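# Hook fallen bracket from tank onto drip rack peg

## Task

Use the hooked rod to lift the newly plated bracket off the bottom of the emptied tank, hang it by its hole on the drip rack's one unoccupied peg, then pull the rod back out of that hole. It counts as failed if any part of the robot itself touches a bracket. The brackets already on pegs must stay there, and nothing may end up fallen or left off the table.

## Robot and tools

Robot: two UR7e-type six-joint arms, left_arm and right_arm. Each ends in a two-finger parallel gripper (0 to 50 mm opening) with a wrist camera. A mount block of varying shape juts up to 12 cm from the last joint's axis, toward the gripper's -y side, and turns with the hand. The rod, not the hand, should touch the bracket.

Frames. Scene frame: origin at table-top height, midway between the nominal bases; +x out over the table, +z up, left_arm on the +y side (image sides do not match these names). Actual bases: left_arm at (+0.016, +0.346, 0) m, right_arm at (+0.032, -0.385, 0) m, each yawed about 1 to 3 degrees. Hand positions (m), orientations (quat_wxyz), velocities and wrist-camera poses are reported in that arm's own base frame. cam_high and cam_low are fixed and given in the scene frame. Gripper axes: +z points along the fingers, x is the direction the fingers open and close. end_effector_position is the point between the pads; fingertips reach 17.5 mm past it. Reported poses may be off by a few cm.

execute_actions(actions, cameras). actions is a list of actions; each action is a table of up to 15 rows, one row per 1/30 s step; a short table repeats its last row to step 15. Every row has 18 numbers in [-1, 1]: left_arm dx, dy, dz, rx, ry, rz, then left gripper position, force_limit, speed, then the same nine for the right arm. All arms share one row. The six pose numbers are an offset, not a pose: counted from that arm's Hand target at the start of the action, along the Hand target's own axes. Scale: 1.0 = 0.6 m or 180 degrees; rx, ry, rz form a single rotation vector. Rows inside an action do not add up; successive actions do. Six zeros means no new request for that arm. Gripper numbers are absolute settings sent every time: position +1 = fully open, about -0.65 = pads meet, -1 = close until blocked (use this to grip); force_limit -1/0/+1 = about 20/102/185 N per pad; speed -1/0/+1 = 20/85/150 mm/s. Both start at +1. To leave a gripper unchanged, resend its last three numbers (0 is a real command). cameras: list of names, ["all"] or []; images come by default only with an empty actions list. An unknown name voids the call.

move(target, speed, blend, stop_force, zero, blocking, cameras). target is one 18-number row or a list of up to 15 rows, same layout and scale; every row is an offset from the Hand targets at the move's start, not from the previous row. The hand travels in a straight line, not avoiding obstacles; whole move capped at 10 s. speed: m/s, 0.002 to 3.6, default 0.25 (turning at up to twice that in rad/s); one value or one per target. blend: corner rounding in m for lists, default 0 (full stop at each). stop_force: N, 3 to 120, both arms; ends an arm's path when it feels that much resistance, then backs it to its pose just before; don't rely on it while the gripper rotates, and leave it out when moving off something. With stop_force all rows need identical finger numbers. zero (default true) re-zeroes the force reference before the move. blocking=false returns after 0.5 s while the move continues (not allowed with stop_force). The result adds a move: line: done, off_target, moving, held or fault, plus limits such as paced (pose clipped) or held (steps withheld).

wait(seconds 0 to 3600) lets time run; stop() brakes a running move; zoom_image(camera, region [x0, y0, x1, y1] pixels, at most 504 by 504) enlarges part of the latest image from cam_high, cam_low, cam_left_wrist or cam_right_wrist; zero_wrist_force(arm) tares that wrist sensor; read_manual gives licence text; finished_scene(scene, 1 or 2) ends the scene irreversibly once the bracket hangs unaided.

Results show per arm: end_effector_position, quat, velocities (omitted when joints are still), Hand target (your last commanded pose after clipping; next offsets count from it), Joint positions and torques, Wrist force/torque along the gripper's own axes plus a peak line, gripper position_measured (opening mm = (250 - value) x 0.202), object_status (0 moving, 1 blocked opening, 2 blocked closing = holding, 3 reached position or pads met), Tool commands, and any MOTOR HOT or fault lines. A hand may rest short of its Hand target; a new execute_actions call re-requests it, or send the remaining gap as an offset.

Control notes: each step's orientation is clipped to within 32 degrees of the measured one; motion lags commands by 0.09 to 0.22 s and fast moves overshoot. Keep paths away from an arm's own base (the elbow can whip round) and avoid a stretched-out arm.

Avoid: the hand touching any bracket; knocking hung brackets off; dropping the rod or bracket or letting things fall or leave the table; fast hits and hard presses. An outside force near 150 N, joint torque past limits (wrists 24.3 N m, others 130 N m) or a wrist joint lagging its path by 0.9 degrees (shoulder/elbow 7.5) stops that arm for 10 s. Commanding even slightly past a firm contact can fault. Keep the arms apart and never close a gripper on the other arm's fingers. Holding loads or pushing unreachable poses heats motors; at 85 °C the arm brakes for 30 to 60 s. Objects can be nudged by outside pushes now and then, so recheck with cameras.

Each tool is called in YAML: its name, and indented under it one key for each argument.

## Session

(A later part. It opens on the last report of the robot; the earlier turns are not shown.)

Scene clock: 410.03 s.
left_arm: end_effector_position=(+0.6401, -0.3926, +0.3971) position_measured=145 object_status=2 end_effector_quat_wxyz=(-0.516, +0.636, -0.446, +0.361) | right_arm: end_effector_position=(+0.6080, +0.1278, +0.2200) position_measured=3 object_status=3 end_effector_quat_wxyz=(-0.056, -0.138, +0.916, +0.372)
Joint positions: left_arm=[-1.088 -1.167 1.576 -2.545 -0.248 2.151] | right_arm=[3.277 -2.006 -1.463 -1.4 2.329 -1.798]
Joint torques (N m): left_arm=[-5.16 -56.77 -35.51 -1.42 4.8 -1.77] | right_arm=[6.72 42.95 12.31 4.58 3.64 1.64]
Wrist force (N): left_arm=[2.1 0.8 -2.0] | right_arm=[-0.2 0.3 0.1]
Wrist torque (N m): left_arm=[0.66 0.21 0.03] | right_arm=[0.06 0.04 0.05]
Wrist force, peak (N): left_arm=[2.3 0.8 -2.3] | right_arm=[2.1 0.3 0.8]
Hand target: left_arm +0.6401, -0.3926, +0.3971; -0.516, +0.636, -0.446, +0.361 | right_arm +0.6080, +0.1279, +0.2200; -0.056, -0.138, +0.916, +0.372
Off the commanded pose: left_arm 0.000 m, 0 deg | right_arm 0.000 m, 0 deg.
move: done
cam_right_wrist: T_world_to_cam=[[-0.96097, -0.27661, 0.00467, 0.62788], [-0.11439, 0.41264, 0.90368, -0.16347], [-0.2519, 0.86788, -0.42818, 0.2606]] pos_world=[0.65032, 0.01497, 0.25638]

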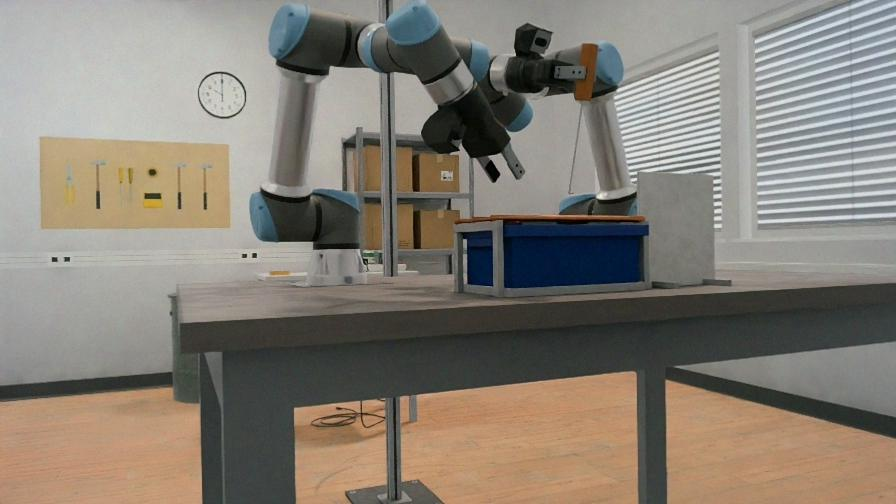

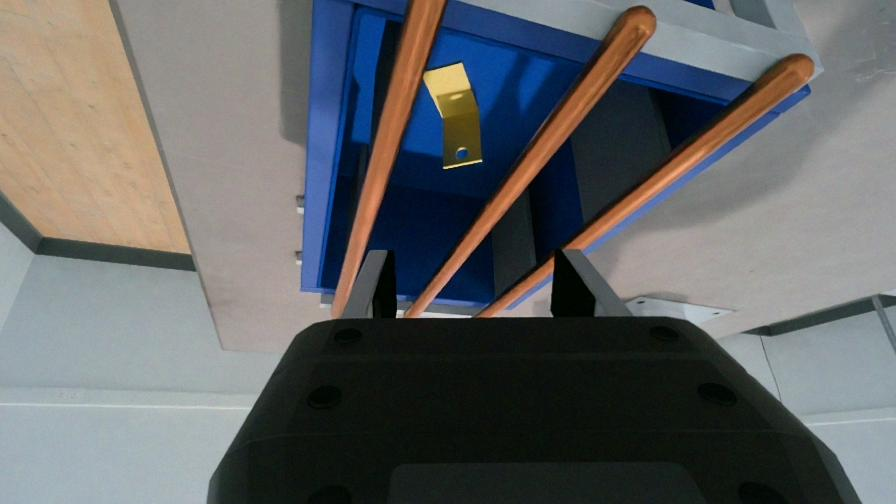

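move:
  target: [0,0.0571,0.0121,0,0,0,-1,-0.3,-0.3,0,0,0,0,0,0,1,1,1]
  speed: 0.15
  cameras: ["cam_low","cam_right_wrist"]

zoom_image:
  camera: "cam_right_wrist"
  region: [380, 50, 580, 320]

zoom_image:
  camera: "cam_low"
  region: [500, 20, 660, 250]

Scene clock: 422.07 s.
left_arm: end_effector_position=(+0.6401, -0.3926, +0.3621) position_measured=145 object_status=2 end_effector_quat_wxyz=(-0.516, +0.636, -0.446, +0.361) | right_arm: end_effector_position=(+0.6080, +0.1279, +0.2200) position_measured=3 object_status=3 end_effector_quat_wxyz=(-0.056, -0.138, +0.916, +0.372)
Joint positions: left_arm=[-1.088 -1.131 1.622 -2.627 -0.248 2.152] | right_arm=[3.277 -2.006 -1.463 -1.4 2.329 -1.798]
Joint torques (N m): left_arm=[-3.16 -54.22 -29.78 -1.54 1.52 -1.9] | right_arm=[6.8 54.41 14.06 3.49 4.11 1.1]
Wrist force (N): left_arm=[2.2 0.7 -1.9] | right_arm=[-0.1 0.1 -0.3]
Wrist torque (N m): left_arm=[0.63 0.19 -0.07] | right_arm=[0.04 0.02 0.05]
Wrist force, peak (N): left_arm=[2.0 -3.2 -2.8] | right_arm=[-0.3 0.5 -0.6]
Hand target: left_arm +0.6401, -0.3925, +0.3621; -0.516, +0.636, -0.446, +0.361 | right_arm +0.6080, +0.1279, +0.2200; -0.056, -0.138, +0.916, +0.372
Off the commanded pose: left_arm 0.000 m, 0 deg | right_arm 0.000 m, 0 deg.
move: done
cam_right_wrist: T_world_to_cam=[[-0.96102, -0.27643, 0.00473, 0.6279], [-0.1142, 0.41247, 0.90379, -0.16363], [-0.25178, 0.86802, -0.42795, 0.26046]] pos_world=[0.65032, 0.01497, 0.25638]

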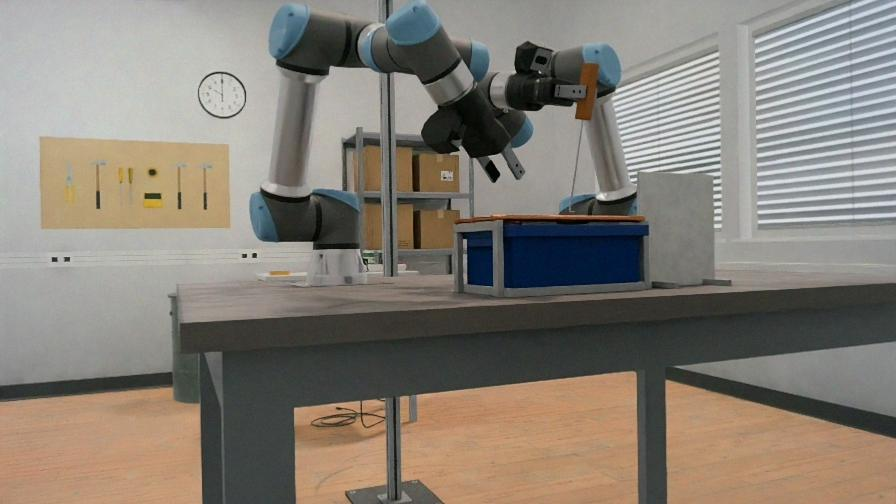

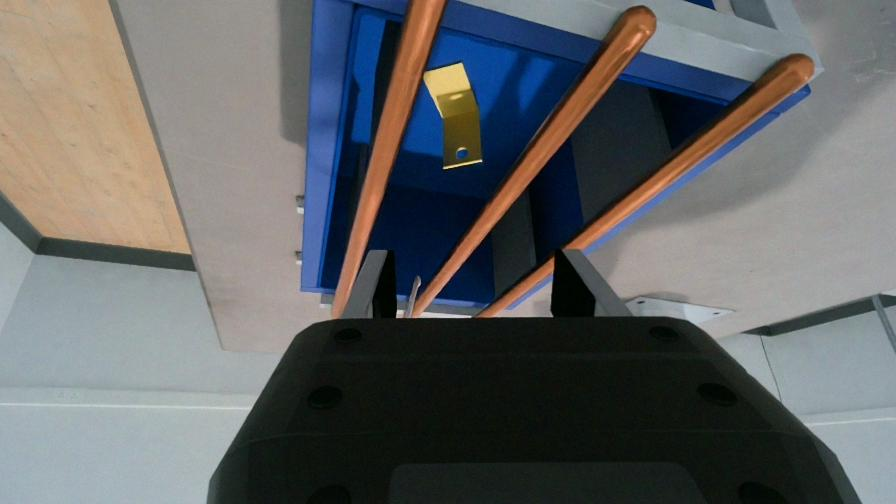

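Scaled by 1.867 from the camera's image (finer frame: 1280x720).

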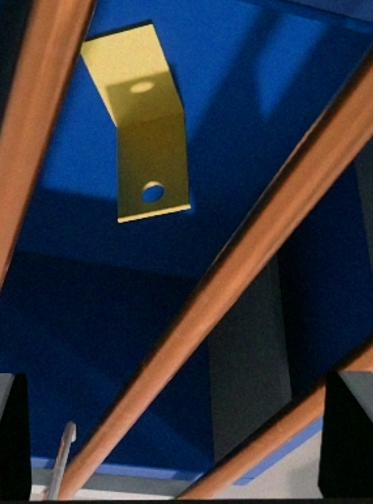

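Scaled by 2.191 from the camera's image (finer frame: 1280x720).

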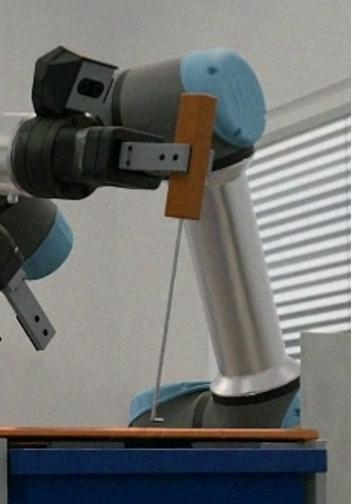

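move:
  target: [0.0163,0.1568,-0.0165,0,0,0,-1,-0.3,-0.3,0,0,0,0,0,0,1,1,1]
  speed: 0.08
  stop_force: 8
  cameras: ["cam_right_wrist"]

zoom_image:
  camera: "cam_right_wrist"
  region: [400, 50, 540, 210]

Scene clock: 443.07 s.
left_arm: end_effector_position=(+0.6160, -0.4116, +0.2721) position_measured=145 object_status=2 end_effector_quat_wxyz=(-0.516, +0.636, -0.446, +0.361) | right_arm: end_effector_position=(+0.6080, +0.1279, +0.2200) position_measured=3 object_status=3 end_effector_quat_wxyz=(-0.056, -0.138, +0.916, +0.372)
Joint positions: left_arm=[-1.137 -1.052 1.721 -2.623 -0.226 1.964] | right_arm=[3.277 -2.006 -1.463 -1.4 2.329 -1.798]
Joint torques (N m): left_arm=[7.58 -59.1 -32.46 -4.11 -0.46 1.27] | right_arm=[5.01 46.27 31.78 1.09 4.02 -1.05]
Wrist force (N): left_arm=[1.9 0.7 -2.3] | right_arm=[-0.1 0.6 -0.1]
Wrist torque (N m): left_arm=[0.62 0.22 -0.03] | right_arm=[0.10 0.02 0.06]
Wrist force, peak (N): left_arm=[2.2 2.1 -2.6] | right_arm=[-0.7 0.0 0.0]
Hand target: left_arm +0.6160, -0.4116, +0.2721; -0.516, +0.636, -0.446, +0.361 | right_arm +0.6080, +0.1279, +0.2200; -0.056, -0.138, +0.916, +0.372
Off the commanded pose: left_arm 0.000 m, 0 deg | right_arm 0.000 m, 0 deg.
move: done
cam_right_wrist: T_world_to_cam=[[-0.961, -0.27651, 0.00477, 0.62787], [-0.11419, 0.41246, 0.90379, -0.16363], [-0.25187, 0.868, -0.42794, 0.26052]] pos_world=[0.65032, 0.01497, 0.25638]

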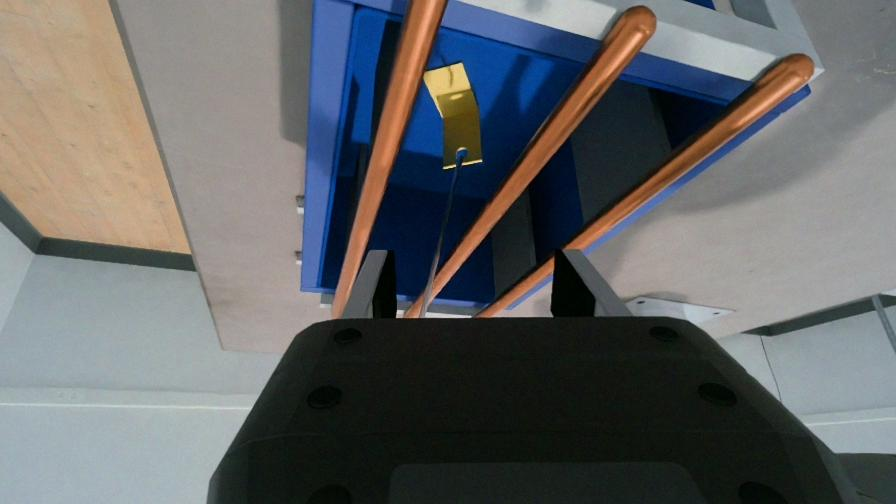

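Scaled by 3.150 from the camera's image (finer frame: 1280x720).

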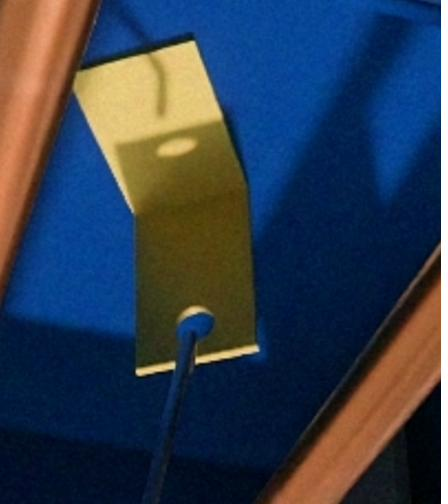

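move:
  target: [0,0.0242,0.0028,0,0,0,-1,-0.3,-0.3,0,0,0,0,0,0,1,1,1]
  speed: 0.05
  stop_force: 6
  cameras: ["cam_right_wrist"]

zoom_image:
  camera: "cam_right_wrist"
  region: [400, 50, 540, 210]

Scene clock: 458.10 s.
left_arm: end_effector_position=(+0.6147, -0.4121, +0.2576) position_measured=145 object_status=2 end_effector_quat_wxyz=(-0.516, +0.636, -0.446, +0.361) | right_arm: end_effector_position=(+0.6080, +0.1279, +0.2200) position_measured=3 object_status=3 end_effector_quat_wxyz=(-0.056, -0.138, +0.916, +0.372)
Joint positions: left_arm=[-1.139 -1.033 1.733 -2.646 -0.225 1.955] | right_arm=[3.277 -2.006 -1.463 -1.4 2.329 -1.798]
Joint torques (N m): left_arm=[5.94 -58.82 -32.42 -1.6 3.26 1.44] | right_arm=[3.57 38.31 33.36 1.08 4.01 -0.97]
Wrist force (N): left_arm=[1.9 0.6 -2.2] | right_arm=[-0.3 0.0 -0.2]
Wrist torque (N m): left_arm=[0.61 0.23 0.01] | right_arm=[0.02 0.04 0.05]
Wrist force, peak (N): left_arm=[2.2 0.6 -2.4] | right_arm=[-0.6 0.3 -0.3]
Hand target: left_arm +0.6147, -0.4121, +0.2576; -0.516, +0.636, -0.446, +0.361 | right_arm +0.6080, +0.1279, +0.2200; -0.056, -0.138, +0.916, +0.372
Off the commanded pose: left_arm 0.000 m, 0 deg | right_arm 0.000 m, 0 deg.
move: done
cam_right_wrist: T_world_to_cam=[[-0.961, -0.27651, 0.00477, 0.62787], [-0.11419, 0.41246, 0.90379, -0.16363], [-0.25187, 0.868, -0.42794, 0.26052]] pos_world=[0.65032, 0.01497, 0.25638]

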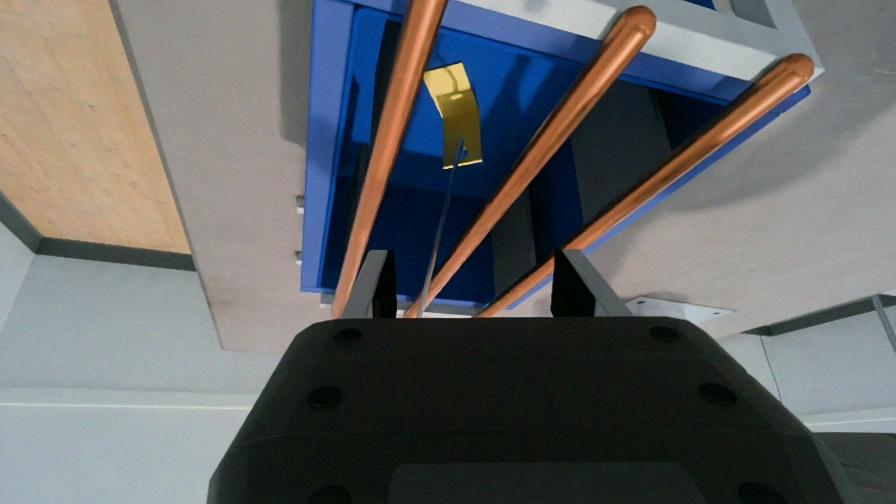

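Scaled by 3.150 from the camera's image (finer frame: 1280x720).

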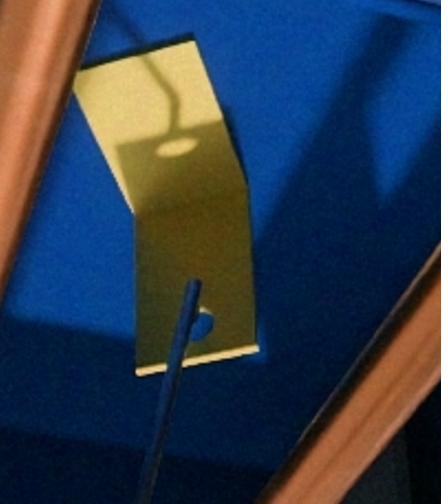

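zoom_image:
  camera: "cam_right_wrist"
  region: [435, 120, 485, 175]

Scaled by 9.164 from the camera's image (finer frame: 1280x720).

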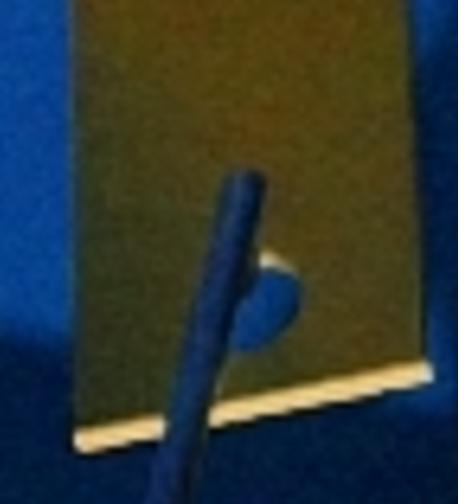

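zoom_image:
  camera: "cam_right_wrist"
  region: [425, 60, 485, 125]

Scaled by 7.754 from the camera's image (finer frame: 1280x720).

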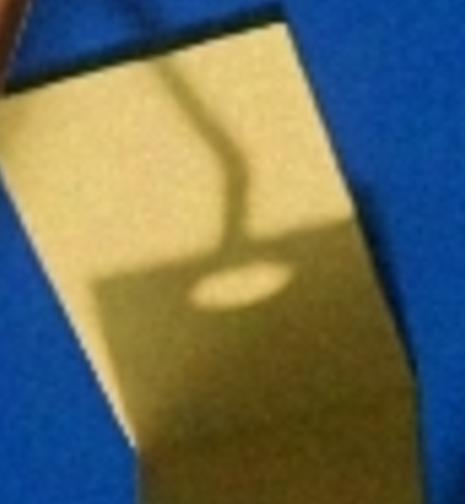

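move:
  target: [-0.0183,0,-0.0015,0,0,0,-1,-0.3,-0.3,0,0,0,0,0,0,1,1,1]
  speed: 0.02
  stop_force: 4
  cameras: ["cam_right_wrist"]

zoom_image:
  camera: "cam_right_wrist"
  region: [415, 55, 505, 185]

Scene clock: 519.00 s.
left_arm: end_effector_position=(+0.6101, -0.4021, +0.2578) position_measured=145 object_status=2 end_effector_quat_wxyz=(-0.516, +0.636, -0.446, +0.361) | right_arm: end_effector_position=(+0.6080, +0.1279, +0.2200) position_measured=3 object_status=3 end_effector_quat_wxyz=(-0.056, -0.138, +0.916, +0.372)
Joint positions: left_arm=[-1.139 -1.053 1.768 -2.66 -0.225 1.955] | right_arm=[3.277 -2.006 -1.463 -1.4 2.329 -1.798]
Joint torques (N m): left_arm=[5.09 -33.35 -32.03 -1.53 -0.2 1.05] | right_arm=[3.2 31.66 32.81 1.03 3.84 -1.01]
Wrist force (N): left_arm=[2.1 0.6 -2.2] | right_arm=[0.0 0.1 -0.2]
Wrist torque (N m): left_arm=[0.61 0.19 -0.01] | right_arm=[0.03 -0.01 0.06]
Wrist force, peak (N): left_arm=[2.6 0.4 -2.2] | right_arm=[-0.5 0.4 0.0]
Hand target: left_arm +0.6101, -0.4021, +0.2578; -0.516, +0.636, -0.446, +0.361 | right_arm +0.6080, +0.1279, +0.2200; -0.056, -0.138, +0.916, +0.372
Off the commanded pose: left_arm 0.000 m, 0 deg | right_arm 0.000 m, 0 deg.
move: done
cam_right_wrist: T_world_to_cam=[[-0.961, -0.27651, 0.00477, 0.62787], [-0.11419, 0.41246, 0.90379, -0.16363], [-0.25187, 0.868, -0.42794, 0.26052]] pos_world=[0.65032, 0.01497, 0.25638]

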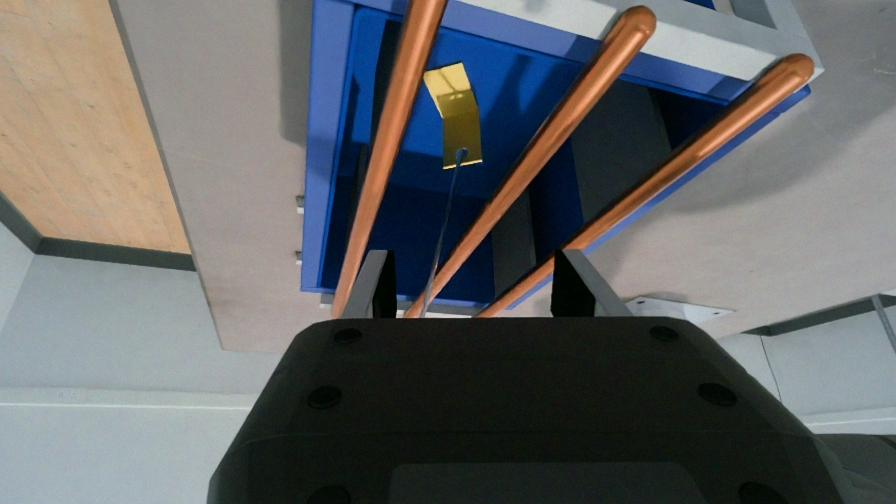

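Scaled by 3.877 from the camera's image (finer frame: 1280x720).

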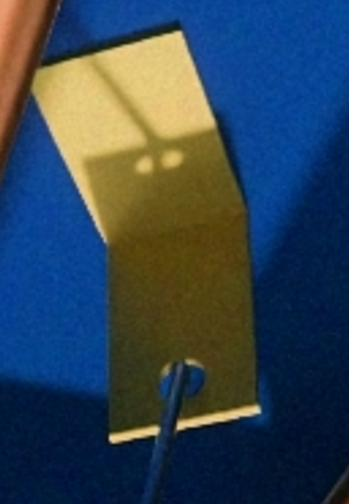

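move:
  target:
    - [0,-0.0196,-0.0042,0,0,0,-1,-0.3,-0.3,0,0,0,0,0,0,1,1,1]
    - [0.0608,-0.0305,-0.0077,0,0,0.0556,-1,-0.3,-0.3,0,0,0,0,0,0,1,1,1]
  speed: 0.04
  blend: [0.002,0]
  cameras: ["cam_right_wrist"]

zoom_image:
  camera: "cam_right_wrist"
  region: [385, 35, 525, 245]

Scene clock: 537.30 s.
left_arm: end_effector_position=(+0.6219, -0.4367, +0.2766) position_measured=145 object_status=2 end_effector_quat_wxyz=(-0.545, +0.595, -0.500, +0.315) end_effector_velocity=(+0.000, +0.001, -0.001) end_effector_angular_velocity=(-0.007, -0.003, +0.001) | right_arm: end_effector_position=(+0.6080, +0.1279, +0.2200) position_measured=3 object_status=3 end_effector_quat_wxyz=(-0.056, -0.138, +0.916, +0.372)
Joint positions: left_arm=[-1.145 -1.02 1.642 -2.543 -0.223 2.105] | right_arm=[3.277 -2.006 -1.463 -1.4 2.329 -1.798]
Joint velocities: left_arm=[0 -0.001 0.004 -0.004 0 -0.007] | right_arm=[within noise]
Joint torques (N m): left_arm=[-3.37 -57.07 -16.27 -4.19 4.79 -1.53] | right_arm=[2.46 32.6 32.64 1.07 3.61 -0.99]
Wrist force (N): left_arm=[1.6 1.1 -2.1] | right_arm=[0.0 0.3 -0.2]
Wrist torque (N m): left_arm=[0.65 0.21 -0.03] | right_arm=[0.06 -0.01 0.05]
Wrist force, peak (N): left_arm=[2.3 1.6 -1.9] | right_arm=[-0.4 0.5 -0.5]
Hand target: left_arm +0.6219, -0.4366, +0.2766; -0.545, +0.595, -0.500, +0.315 | right_arm +0.6080, +0.1279, +0.2200; -0.056, -0.138, +0.916, +0.372
Off the commanded pose: left_arm 0.000 m, 0 deg | right_arm 0.000 m, 0 deg.
move: done
cam_right_wrist: T_world_to_cam=[[-0.961, -0.27651, 0.00477, 0.62787], [-0.11419, 0.41246, 0.90379, -0.16363], [-0.25187, 0.868, -0.42794, 0.26052]] pos_world=[0.65032, 0.01497, 0.25638]

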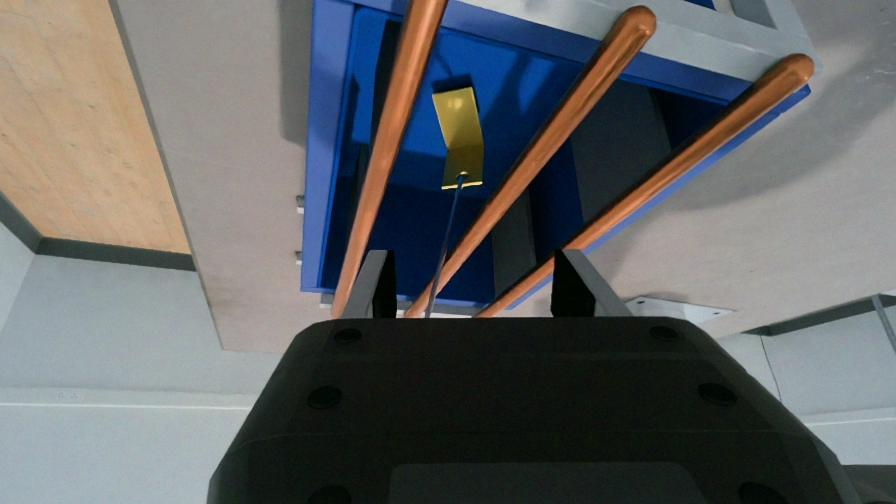

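Scaled by 2.400 from the camera's image (finer frame: 1280x720).

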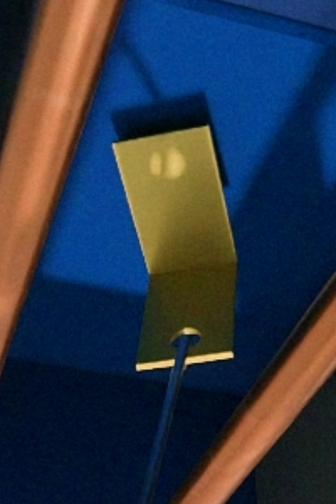

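move:
  target: [0.011,-0.0295,-0.0117,0.0579,0.0736,0.0116,-1,-0.3,-0.3,0,0,0,0,0,0,1,1,1]
  speed: 0.1
  cameras: ["cam_right_wrist"]

zoom_image:
  camera: "cam_right_wrist"
  region: [365, 35, 525, 275]

Scene clock: 575.57 s.
left_arm: end_effector_position=(+0.6220, -0.4468, +0.2939) position_measured=145 object_status=2 end_effector_quat_wxyz=(+0.541, -0.494, +0.540, -0.415) | right_arm: end_effector_position=(+0.6080, +0.1279, +0.2200) position_measured=3 object_status=3 end_effector_quat_wxyz=(-0.056, -0.138, +0.916, +0.372)
Joint positions: left_arm=[-1.137 -0.864 1.629 -3.705 -0.354 3.128] | right_arm=[3.277 -2.006 -1.463 -1.4 2.329 -1.798]
Joint torques (N m): left_arm=[-5.71 -61.3 -24.39 -2.87 2.07 1.22] | right_arm=[-0.8 32.15 32.96 1.11 3.37 -0.81]
Wrist force (N): left_arm=[1.8 1.6 -2.0] | right_arm=[-0.1 0.2 -0.4]
Wrist torque (N m): left_arm=[0.83 0.26 0.06] | right_arm=[0.04 0.01 0.05]
Wrist force, peak (N): left_arm=[2.0 1.5 -2.3] | right_arm=[-0.1 0.6 -0.5]
Hand target: left_arm +0.6219, -0.4468, +0.2940; +0.541, -0.494, +0.540, -0.415 | right_arm +0.6080, +0.1279, +0.2200; -0.056, -0.138, +0.916, +0.372
Off the commanded pose: left_arm 0.000 m, 0 deg | right_arm 0.000 m, 0 deg.
move: done
cam_right_wrist: T_world_to_cam=[[-0.961, -0.27651, 0.00477, 0.62787], [-0.11419, 0.41246, 0.90379, -0.16363], [-0.25187, 0.868, -0.42794, 0.26052]] pos_world=[0.65032, 0.01497, 0.25638]

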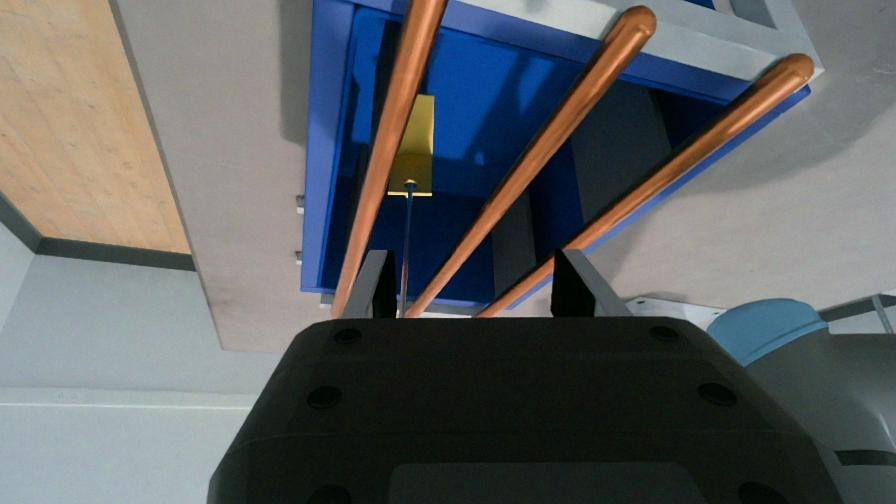

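Scaled by 2.100 from the camera's image (finer frame: 1280x720).

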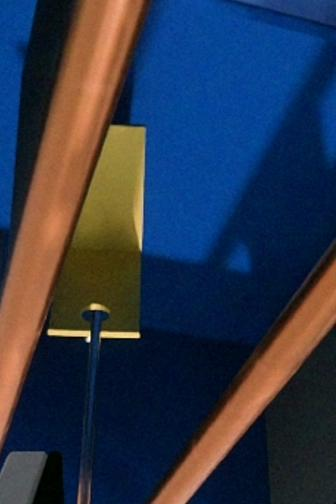

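move:
  target: [-0.0491,-0.2783,-0.0198,0,0,0,-1,-0.3,-0.3,0,0,0,0,0,0,1,1,1]
  speed: 0.08
  cameras: ["cam_high","cam_low","cam_left_wrist","cam_right_wrist"]

zoom_image:
  camera: "cam_low"
  region: [480, 20, 720, 300]

Scene clock: 585.50 s.
left_arm: end_effector_position=(+0.6218, -0.4470, +0.4641) position_measured=145 object_status=2 end_effector_quat_wxyz=(+0.541, -0.494, +0.539, -0.415) | right_arm: end_effector_position=(+0.6080, +0.1279, +0.2200) position_measured=3 object_status=3 end_effector_quat_wxyz=(-0.056, -0.138, +0.916, +0.372)
Joint positions: left_arm=[-1.137 -1.085 1.489 -3.344 -0.354 3.128] | right_arm=[3.277 -2.006 -1.463 -1.4 2.329 -1.798]
Joint torques (N m): left_arm=[-2.85 -34.37 -17.68 -2.84 2.99 -0.73] | right_arm=[-2.27 32.1 33.25 1.06 3.09 -0.94]
Wrist force (N): left_arm=[1.5 1.5 -2.2] | right_arm=[-0.2 0.2 -0.4]
Wrist torque (N m): left_arm=[0.78 0.32 0.07] | right_arm=[0.05 0.03 0.06]
Wrist force, peak (N): left_arm=[2.0 3.5 -2.0] | right_arm=[-0.5 0.4 0.0]
Hand target: left_arm +0.6218, -0.4470, +0.4640; +0.541, -0.494, +0.540, -0.415 | right_arm +0.6080, +0.1279, +0.2200; -0.056, -0.138, +0.916, +0.372
Off the commanded pose: left_arm 0.000 m, 0 deg | right_arm 0.000 m, 0 deg.
move: done
cam_left_wrist: T_world_to_cam=[[0.05231, -0.98645, -0.15553, -0.39508], [-0.40093, 0.12189, -0.90796, 0.74584], [0.91461, 0.10985, -0.38912, -0.20585]] pos_world=[0.50797, -0.45802, 0.53565]
cam_right_wrist: T_world_to_cam=[[-0.961, -0.27651, 0.00477, 0.62787], [-0.11419, 0.41246, 0.90379, -0.16363], [-0.25187, 0.868, -0.42794, 0.26052]] pos_world=[0.65032, 0.01497, 0.25638]

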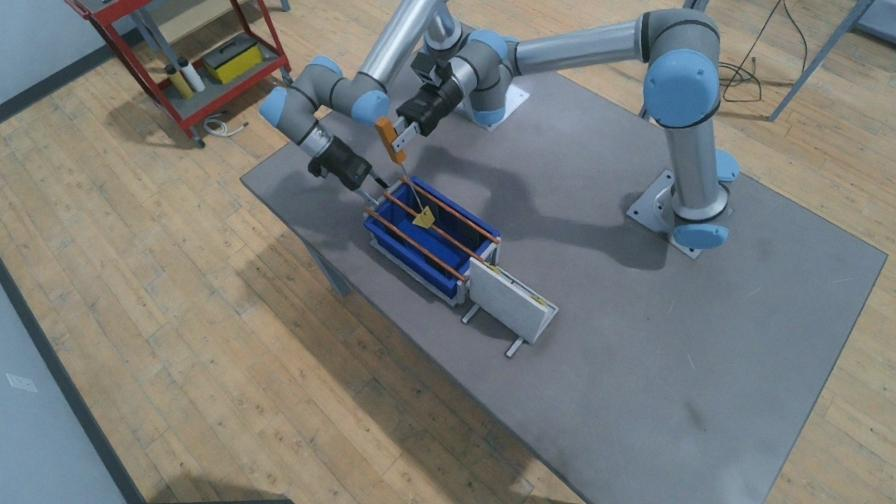

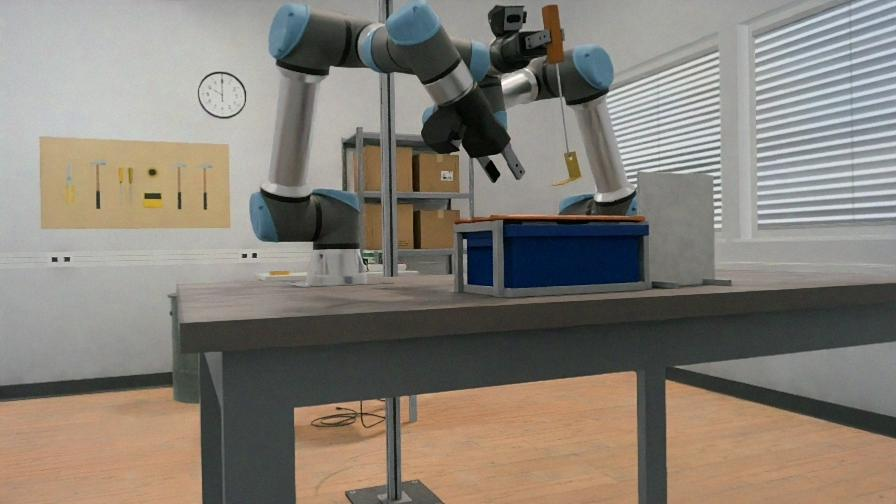

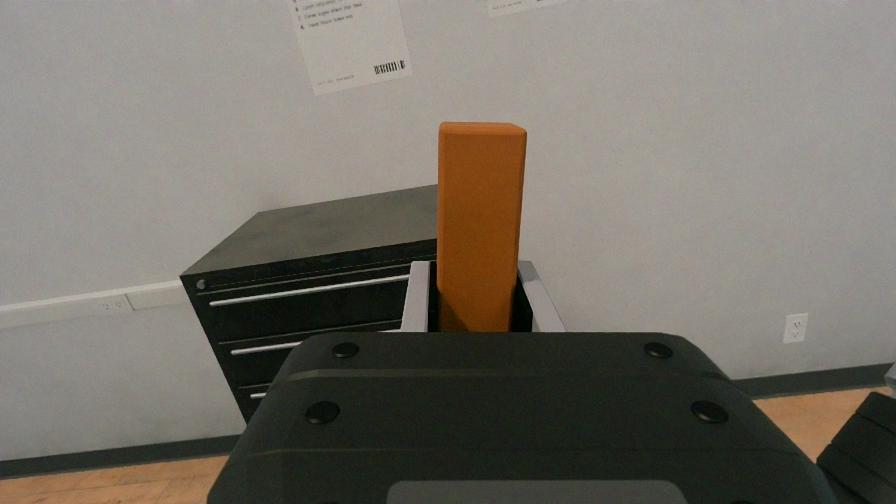

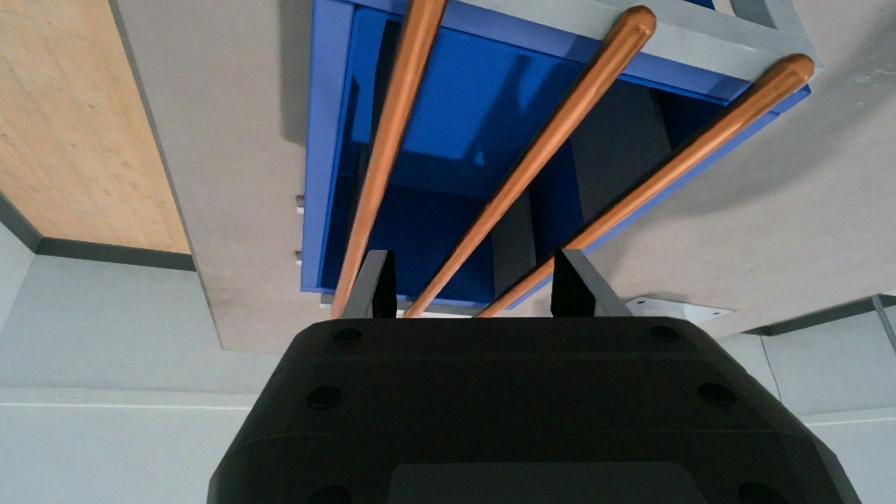

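Scaled by 1.800 from the camera's image (finer frame: 1280x720).

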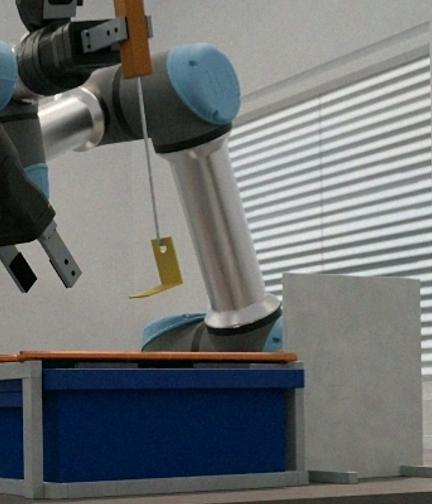

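move:
  target: [-0.4052,0.0707,-0.2105,0.0299,0.4948,0.0738,-1,-0.3,-0.3,0,0,0,0,0,0,1,1,1]
  speed: 0.2
  cameras: ["cam_high","cam_low"]

zoom_image:
  camera: "cam_high"
  region: [380, 100, 640, 370]

Scene clock: 646.13 s.
left_arm: end_effector_position=(+0.4750, -0.2120, +0.4735) position_measured=145 object_status=2 end_effector_quat_wxyz=(+0.069, +0.021, +0.793, -0.605) | right_arm: end_effector_position=(+0.6080, +0.1279, +0.2200) position_measured=3 object_status=3 end_effector_quat_wxyz=(-0.056, -0.138, +0.916, +0.372)
Joint positions: left_arm=[-0.215 -1.583 1.896 -2.72 -2.744 3.976] | right_arm=[3.277 -2.006 -1.463 -1.4 2.329 -1.798]
Joint torques (N m): left_arm=[5.28 -13.41 -19.36 -1.46 -4.38 1.43] | right_arm=[-2.32 31.75 33.44 1.12 1.91 -1.07]
Wrist force (N): left_arm=[2.1 1.2 -2.1] | right_arm=[0.0 0.4 -0.1]
Wrist torque (N m): left_arm=[0.63 0.09 0.06] | right_arm=[0.08 0.00 0.06]
Wrist force, peak (N): left_arm=[2.1 1.6 -3.1] | right_arm=[-0.3 0.7 -0.4]
Hand target: left_arm +0.4750, -0.2120, +0.4734; +0.069, +0.021, +0.793, -0.605 | right_arm +0.6080, +0.1279, +0.2200; -0.056, -0.138, +0.916, +0.372
Off the commanded pose: left_arm 0.000 m, 0 deg | right_arm 0.000 m, 0 deg.
move: done

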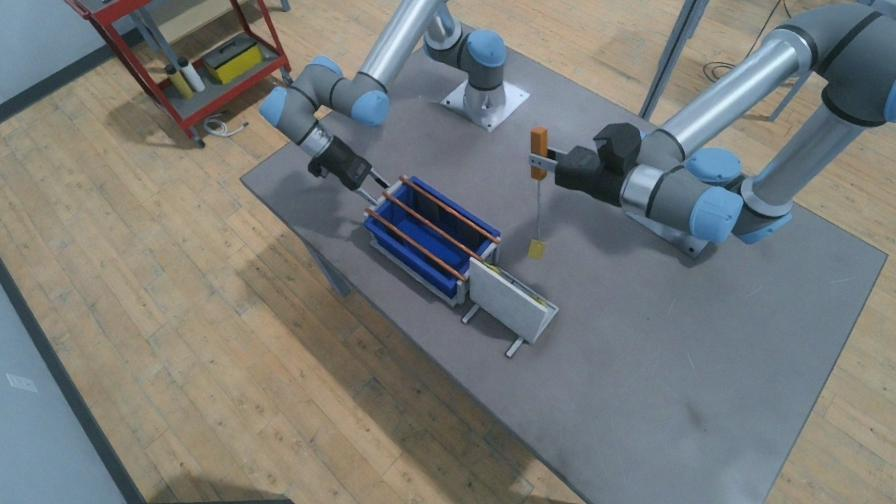

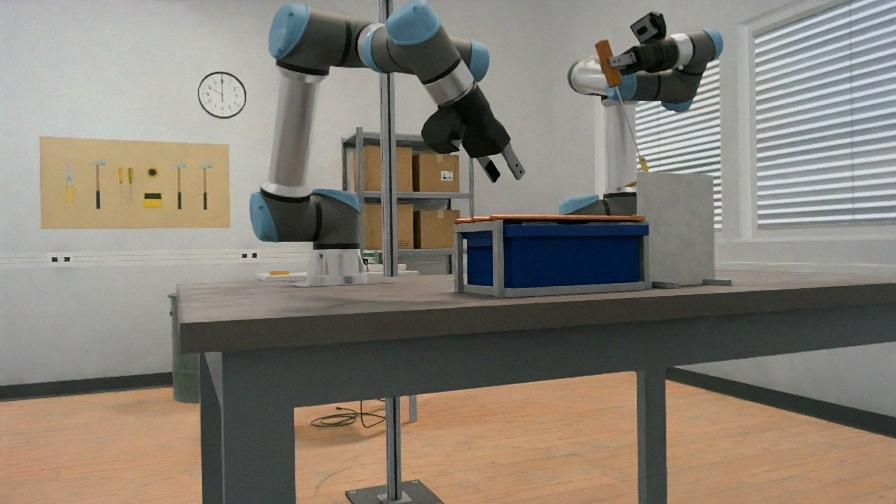

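Scaled by 1.867 from the camera's image (finer frame: 1280x720).

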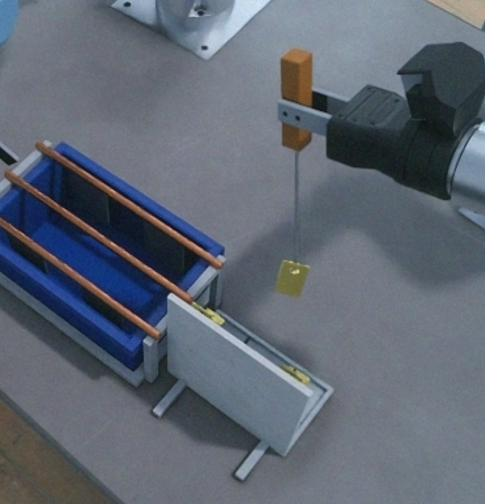

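move:
  target: [0,0,0,0,0,0,-1,-0.3,-0.3,0.0407,0.3745,0.2817,0.2931,-0.1268,-0.7755,1,1,1]
  speed: 0.4
  cameras: ["cam_high","cam_low","cam_right_wrist"]

Scene clock: 658.20 s.
left_arm: end_effector_position=(+0.4750, -0.2120, +0.4734) position_measured=145 object_status=2 end_effector_quat_wxyz=(+0.069, +0.021, +0.793, -0.605) | right_arm: end_effector_position=(+0.5024, +0.3873, +0.2552) position_measured=3 object_status=3 end_effector_quat_wxyz=(-0.500, +0.819, -0.240, +0.146)
Joint positions: left_arm=[-0.215 -1.583 1.896 -2.72 -2.744 3.976] | right_arm=[3.934 -1.794 -2.185 0.352 1.756 -3.238]
Joint torques (N m): left_arm=[2.56 -13.42 -19.99 -4.04 -2.79 -1.33] | right_arm=[-7.28 40.58 28.08 4.95 -2.05 -1.36]
Wrist force (N): left_arm=[2.1 1.3 -2.1] | right_arm=[1.2 1.0 0.0]
Wrist torque (N m): left_arm=[0.65 0.10 0.06] | right_arm=[0.36 0.02 0.45]
Wrist force, peak (N): left_arm=[2.4 1.2 -2.2] | right_arm=[1.9 1.2 -0.2]
Hand target: left_arm +0.4750, -0.2120, +0.4734; +0.069, +0.021, +0.793, -0.605 | right_arm +0.5024, +0.3872, +0.2553; -0.500, +0.819, -0.240, +0.147
Off the commanded pose: left_arm 0.000 m, 0 deg | right_arm 0.000 m, 0 deg.
move: done
cam_right_wrist: T_world_to_cam=[[0.84208, -0.53899, -0.01983, -0.19995], [-0.41028, -0.61626, -0.67223, 0.63477], [0.3501, 0.57421, -0.74008, -0.08521]] pos_world=[0.45864, 0.33234, 0.35968]

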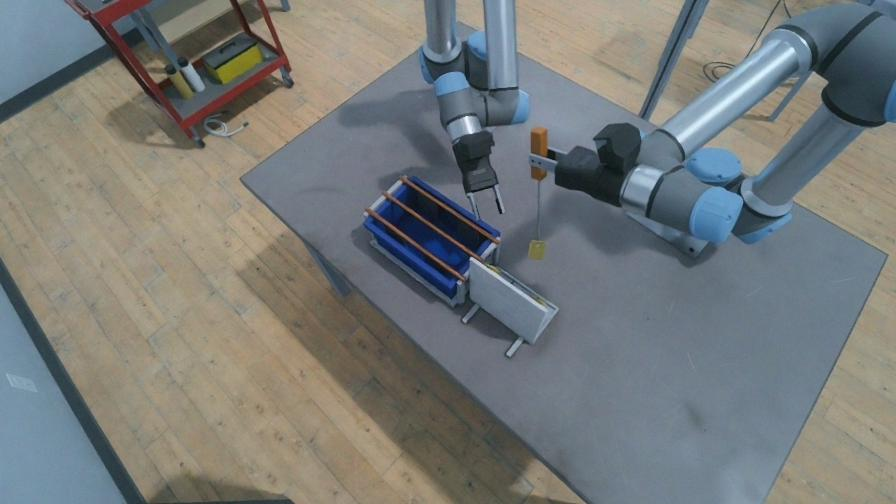

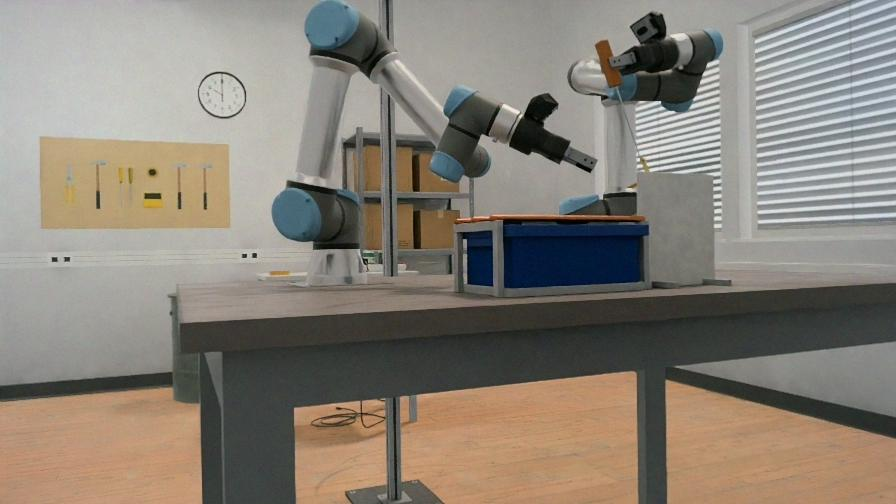

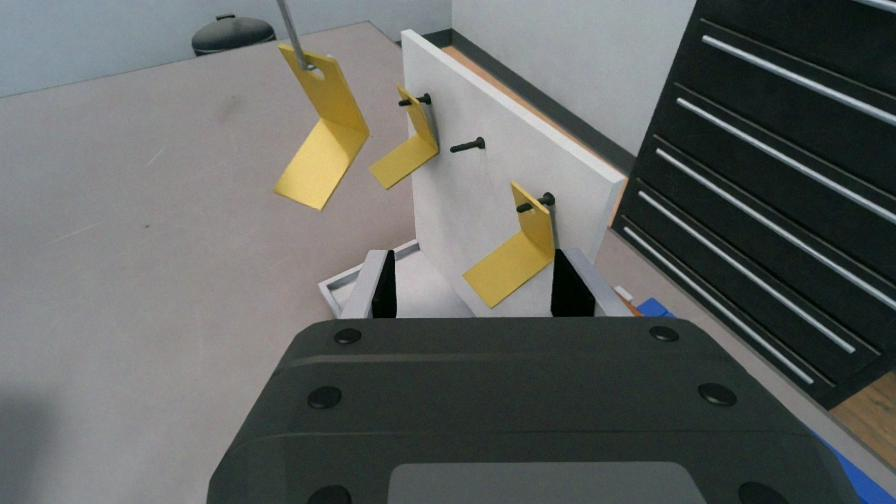

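zoom_image:
  camera: "cam_right_wrist"
  region: [260, 0, 580, 250]

Scaled by 1.575 from the camera's image (finer frame: 1280x720).

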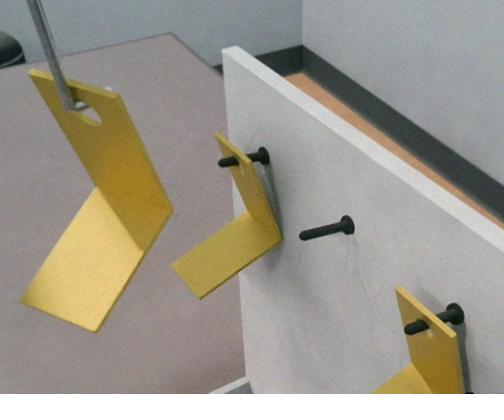

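move:
  target: [-0.075,0.0967,0.03,0,0,0,-1,-0.3,-0.3,0,0,0,0,0,0,1,1,1]
  speed: 0.1
  stop_force: 8
  cameras: ["cam_right_wrist"]

zoom_image:
  camera: "cam_right_wrist"
  region: [360, 60, 520, 220]

Scene clock: 690.27 s.
left_arm: end_effector_position=(+0.5278, -0.2115, +0.4193) position_measured=145 object_status=2 end_effector_quat_wxyz=(+0.069, +0.021, +0.793, -0.605) | right_arm: end_effector_position=(+0.5024, +0.3872, +0.2554) position_measured=3 object_status=3 end_effector_quat_wxyz=(-0.500, +0.819, -0.240, +0.147)
Joint positions: left_arm=[-0.191 -1.417 1.857 -2.807 -2.762 4.02] | right_arm=[3.934 -1.794 -2.185 0.353 1.756 -3.238]
Joint torques (N m): left_arm=[-6.26 -33.01 -18.44 -2.7 0.91 -1.77] | right_arm=[-6.02 41.13 28.28 3.04 -2.27 1.01]
Wrist force (N): left_arm=[2.1 1.3 -2.2] | right_arm=[1.4 0.8 0.1]
Wrist torque (N m): left_arm=[0.68 0.12 -0.03] | right_arm=[0.33 -0.03 0.46]
Wrist force, peak (N): left_arm=[2.9 -0.1 -2.5] | right_arm=[1.7 1.2 0.5]
Hand target: left_arm +0.5278, -0.2115, +0.4193; +0.069, +0.021, +0.793, -0.605 | right_arm +0.5024, +0.3872, +0.2553; -0.500, +0.819, -0.240, +0.147
Off the commanded pose: left_arm 0.000 m, 0 deg | right_arm 0.000 m, 0 deg.
move: done
cam_right_wrist: T_world_to_cam=[[0.84204, -0.53907, -0.01943, -0.20005], [-0.40995, -0.6161, -0.67258, 0.63482], [0.3506, 0.5743, -0.73977, -0.08543]] pos_world=[0.45864, 0.33234, 0.35988]

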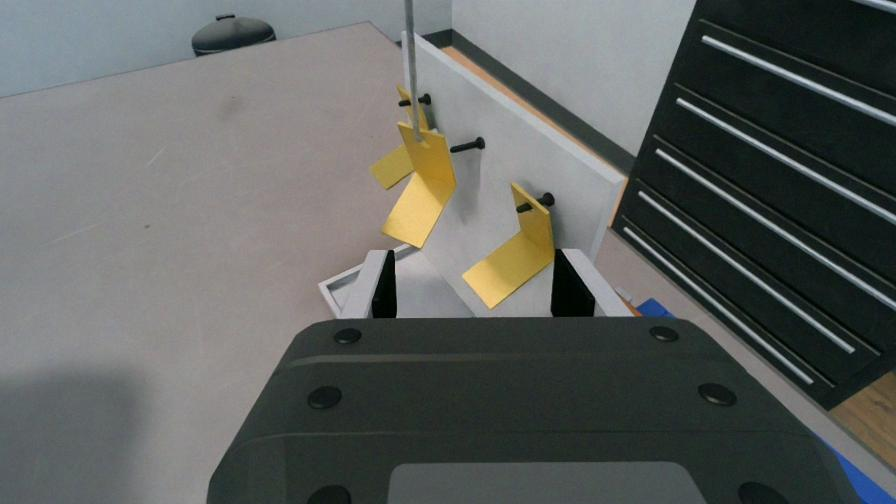

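Scaled by 3.150 from the camera's image (finer frame: 1280x720).

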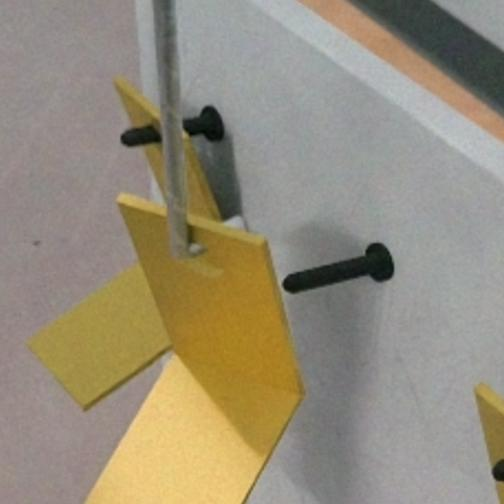

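move:
  target: [0,0,0,0,0,0,-1,-0.3,-0.3,-0.1,0,0,0,0,0,1,1,1]
  speed: 0.2
  cameras: ["cam_right_wrist"]

zoom_image:
  camera: "cam_right_wrist"
  region: [460, 60, 620, 220]

Scene clock: 705.50 s.
left_arm: end_effector_position=(+0.5278, -0.2115, +0.4193) position_measured=145 object_status=2 end_effector_quat_wxyz=(+0.069, +0.021, +0.793, -0.605) | right_arm: end_effector_position=(+0.4519, +0.4196, +0.2554) position_measured=3 object_status=3 end_effector_quat_wxyz=(-0.500, +0.819, -0.240, +0.146)
Joint positions: left_arm=[-0.191 -1.417 1.857 -2.807 -2.762 4.02] | right_arm=[4.087 -1.741 -2.256 0.379 1.62 -3.167]
Joint torques (N m): left_arm=[-6.49 -21.81 -19.06 -3.81 0.69 -1.77] | right_arm=[5.59 14.35 23.15 1.51 -1.75 1.07]
Wrist force (N): left_arm=[2.0 1.2 -2.2] | right_arm=[1.0 1.0 -0.2]
Wrist torque (N m): left_arm=[0.65 0.14 -0.04] | right_arm=[0.35 0.03 0.54]
Wrist force, peak (N): left_arm=[2.0 1.3 -2.5] | right_arm=[3.8 0.9 0.2]
Hand target: left_arm +0.5278, -0.2115, +0.4193; +0.069, +0.021, +0.793, -0.605 | right_arm +0.4519, +0.4196, +0.2553; -0.500, +0.819, -0.240, +0.147
Off the commanded pose: left_arm 0.000 m, 0 deg | right_arm 0.000 m, 0 deg.
move: done
cam_right_wrist: T_world_to_cam=[[0.84215, -0.53889, -0.01942, -0.14023], [-0.40978, -0.61615, -0.67264, 0.63399], [0.35051, 0.57443, -0.73971, -0.08631]] pos_world=[0.40814, 0.36464, 0.35988]

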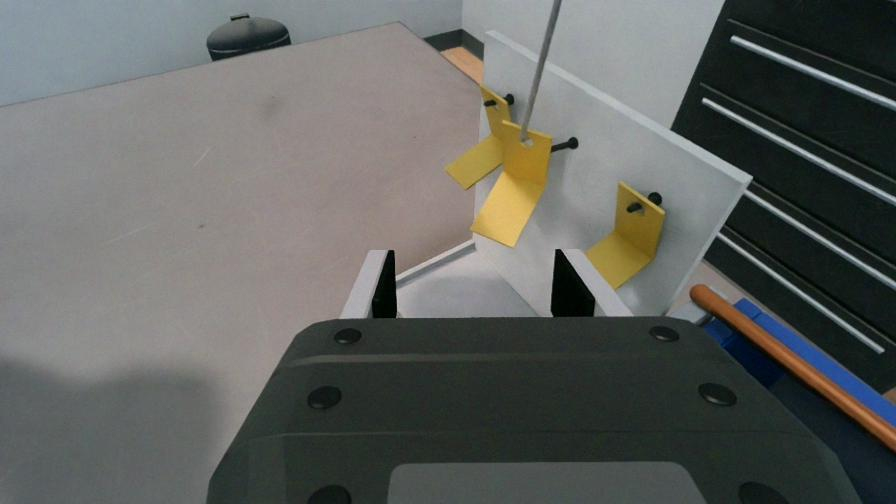

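Scaled by 3.150 from the camera's image (finer frame: 1280x720).

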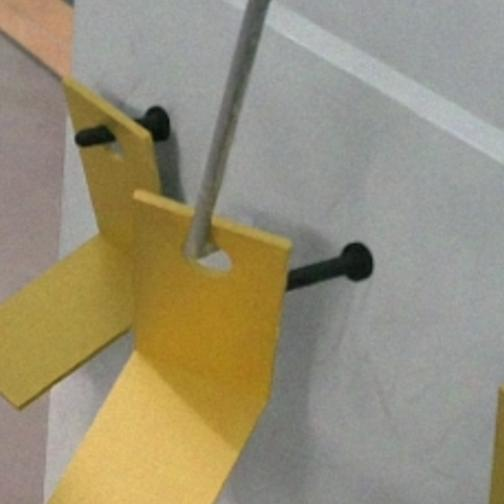

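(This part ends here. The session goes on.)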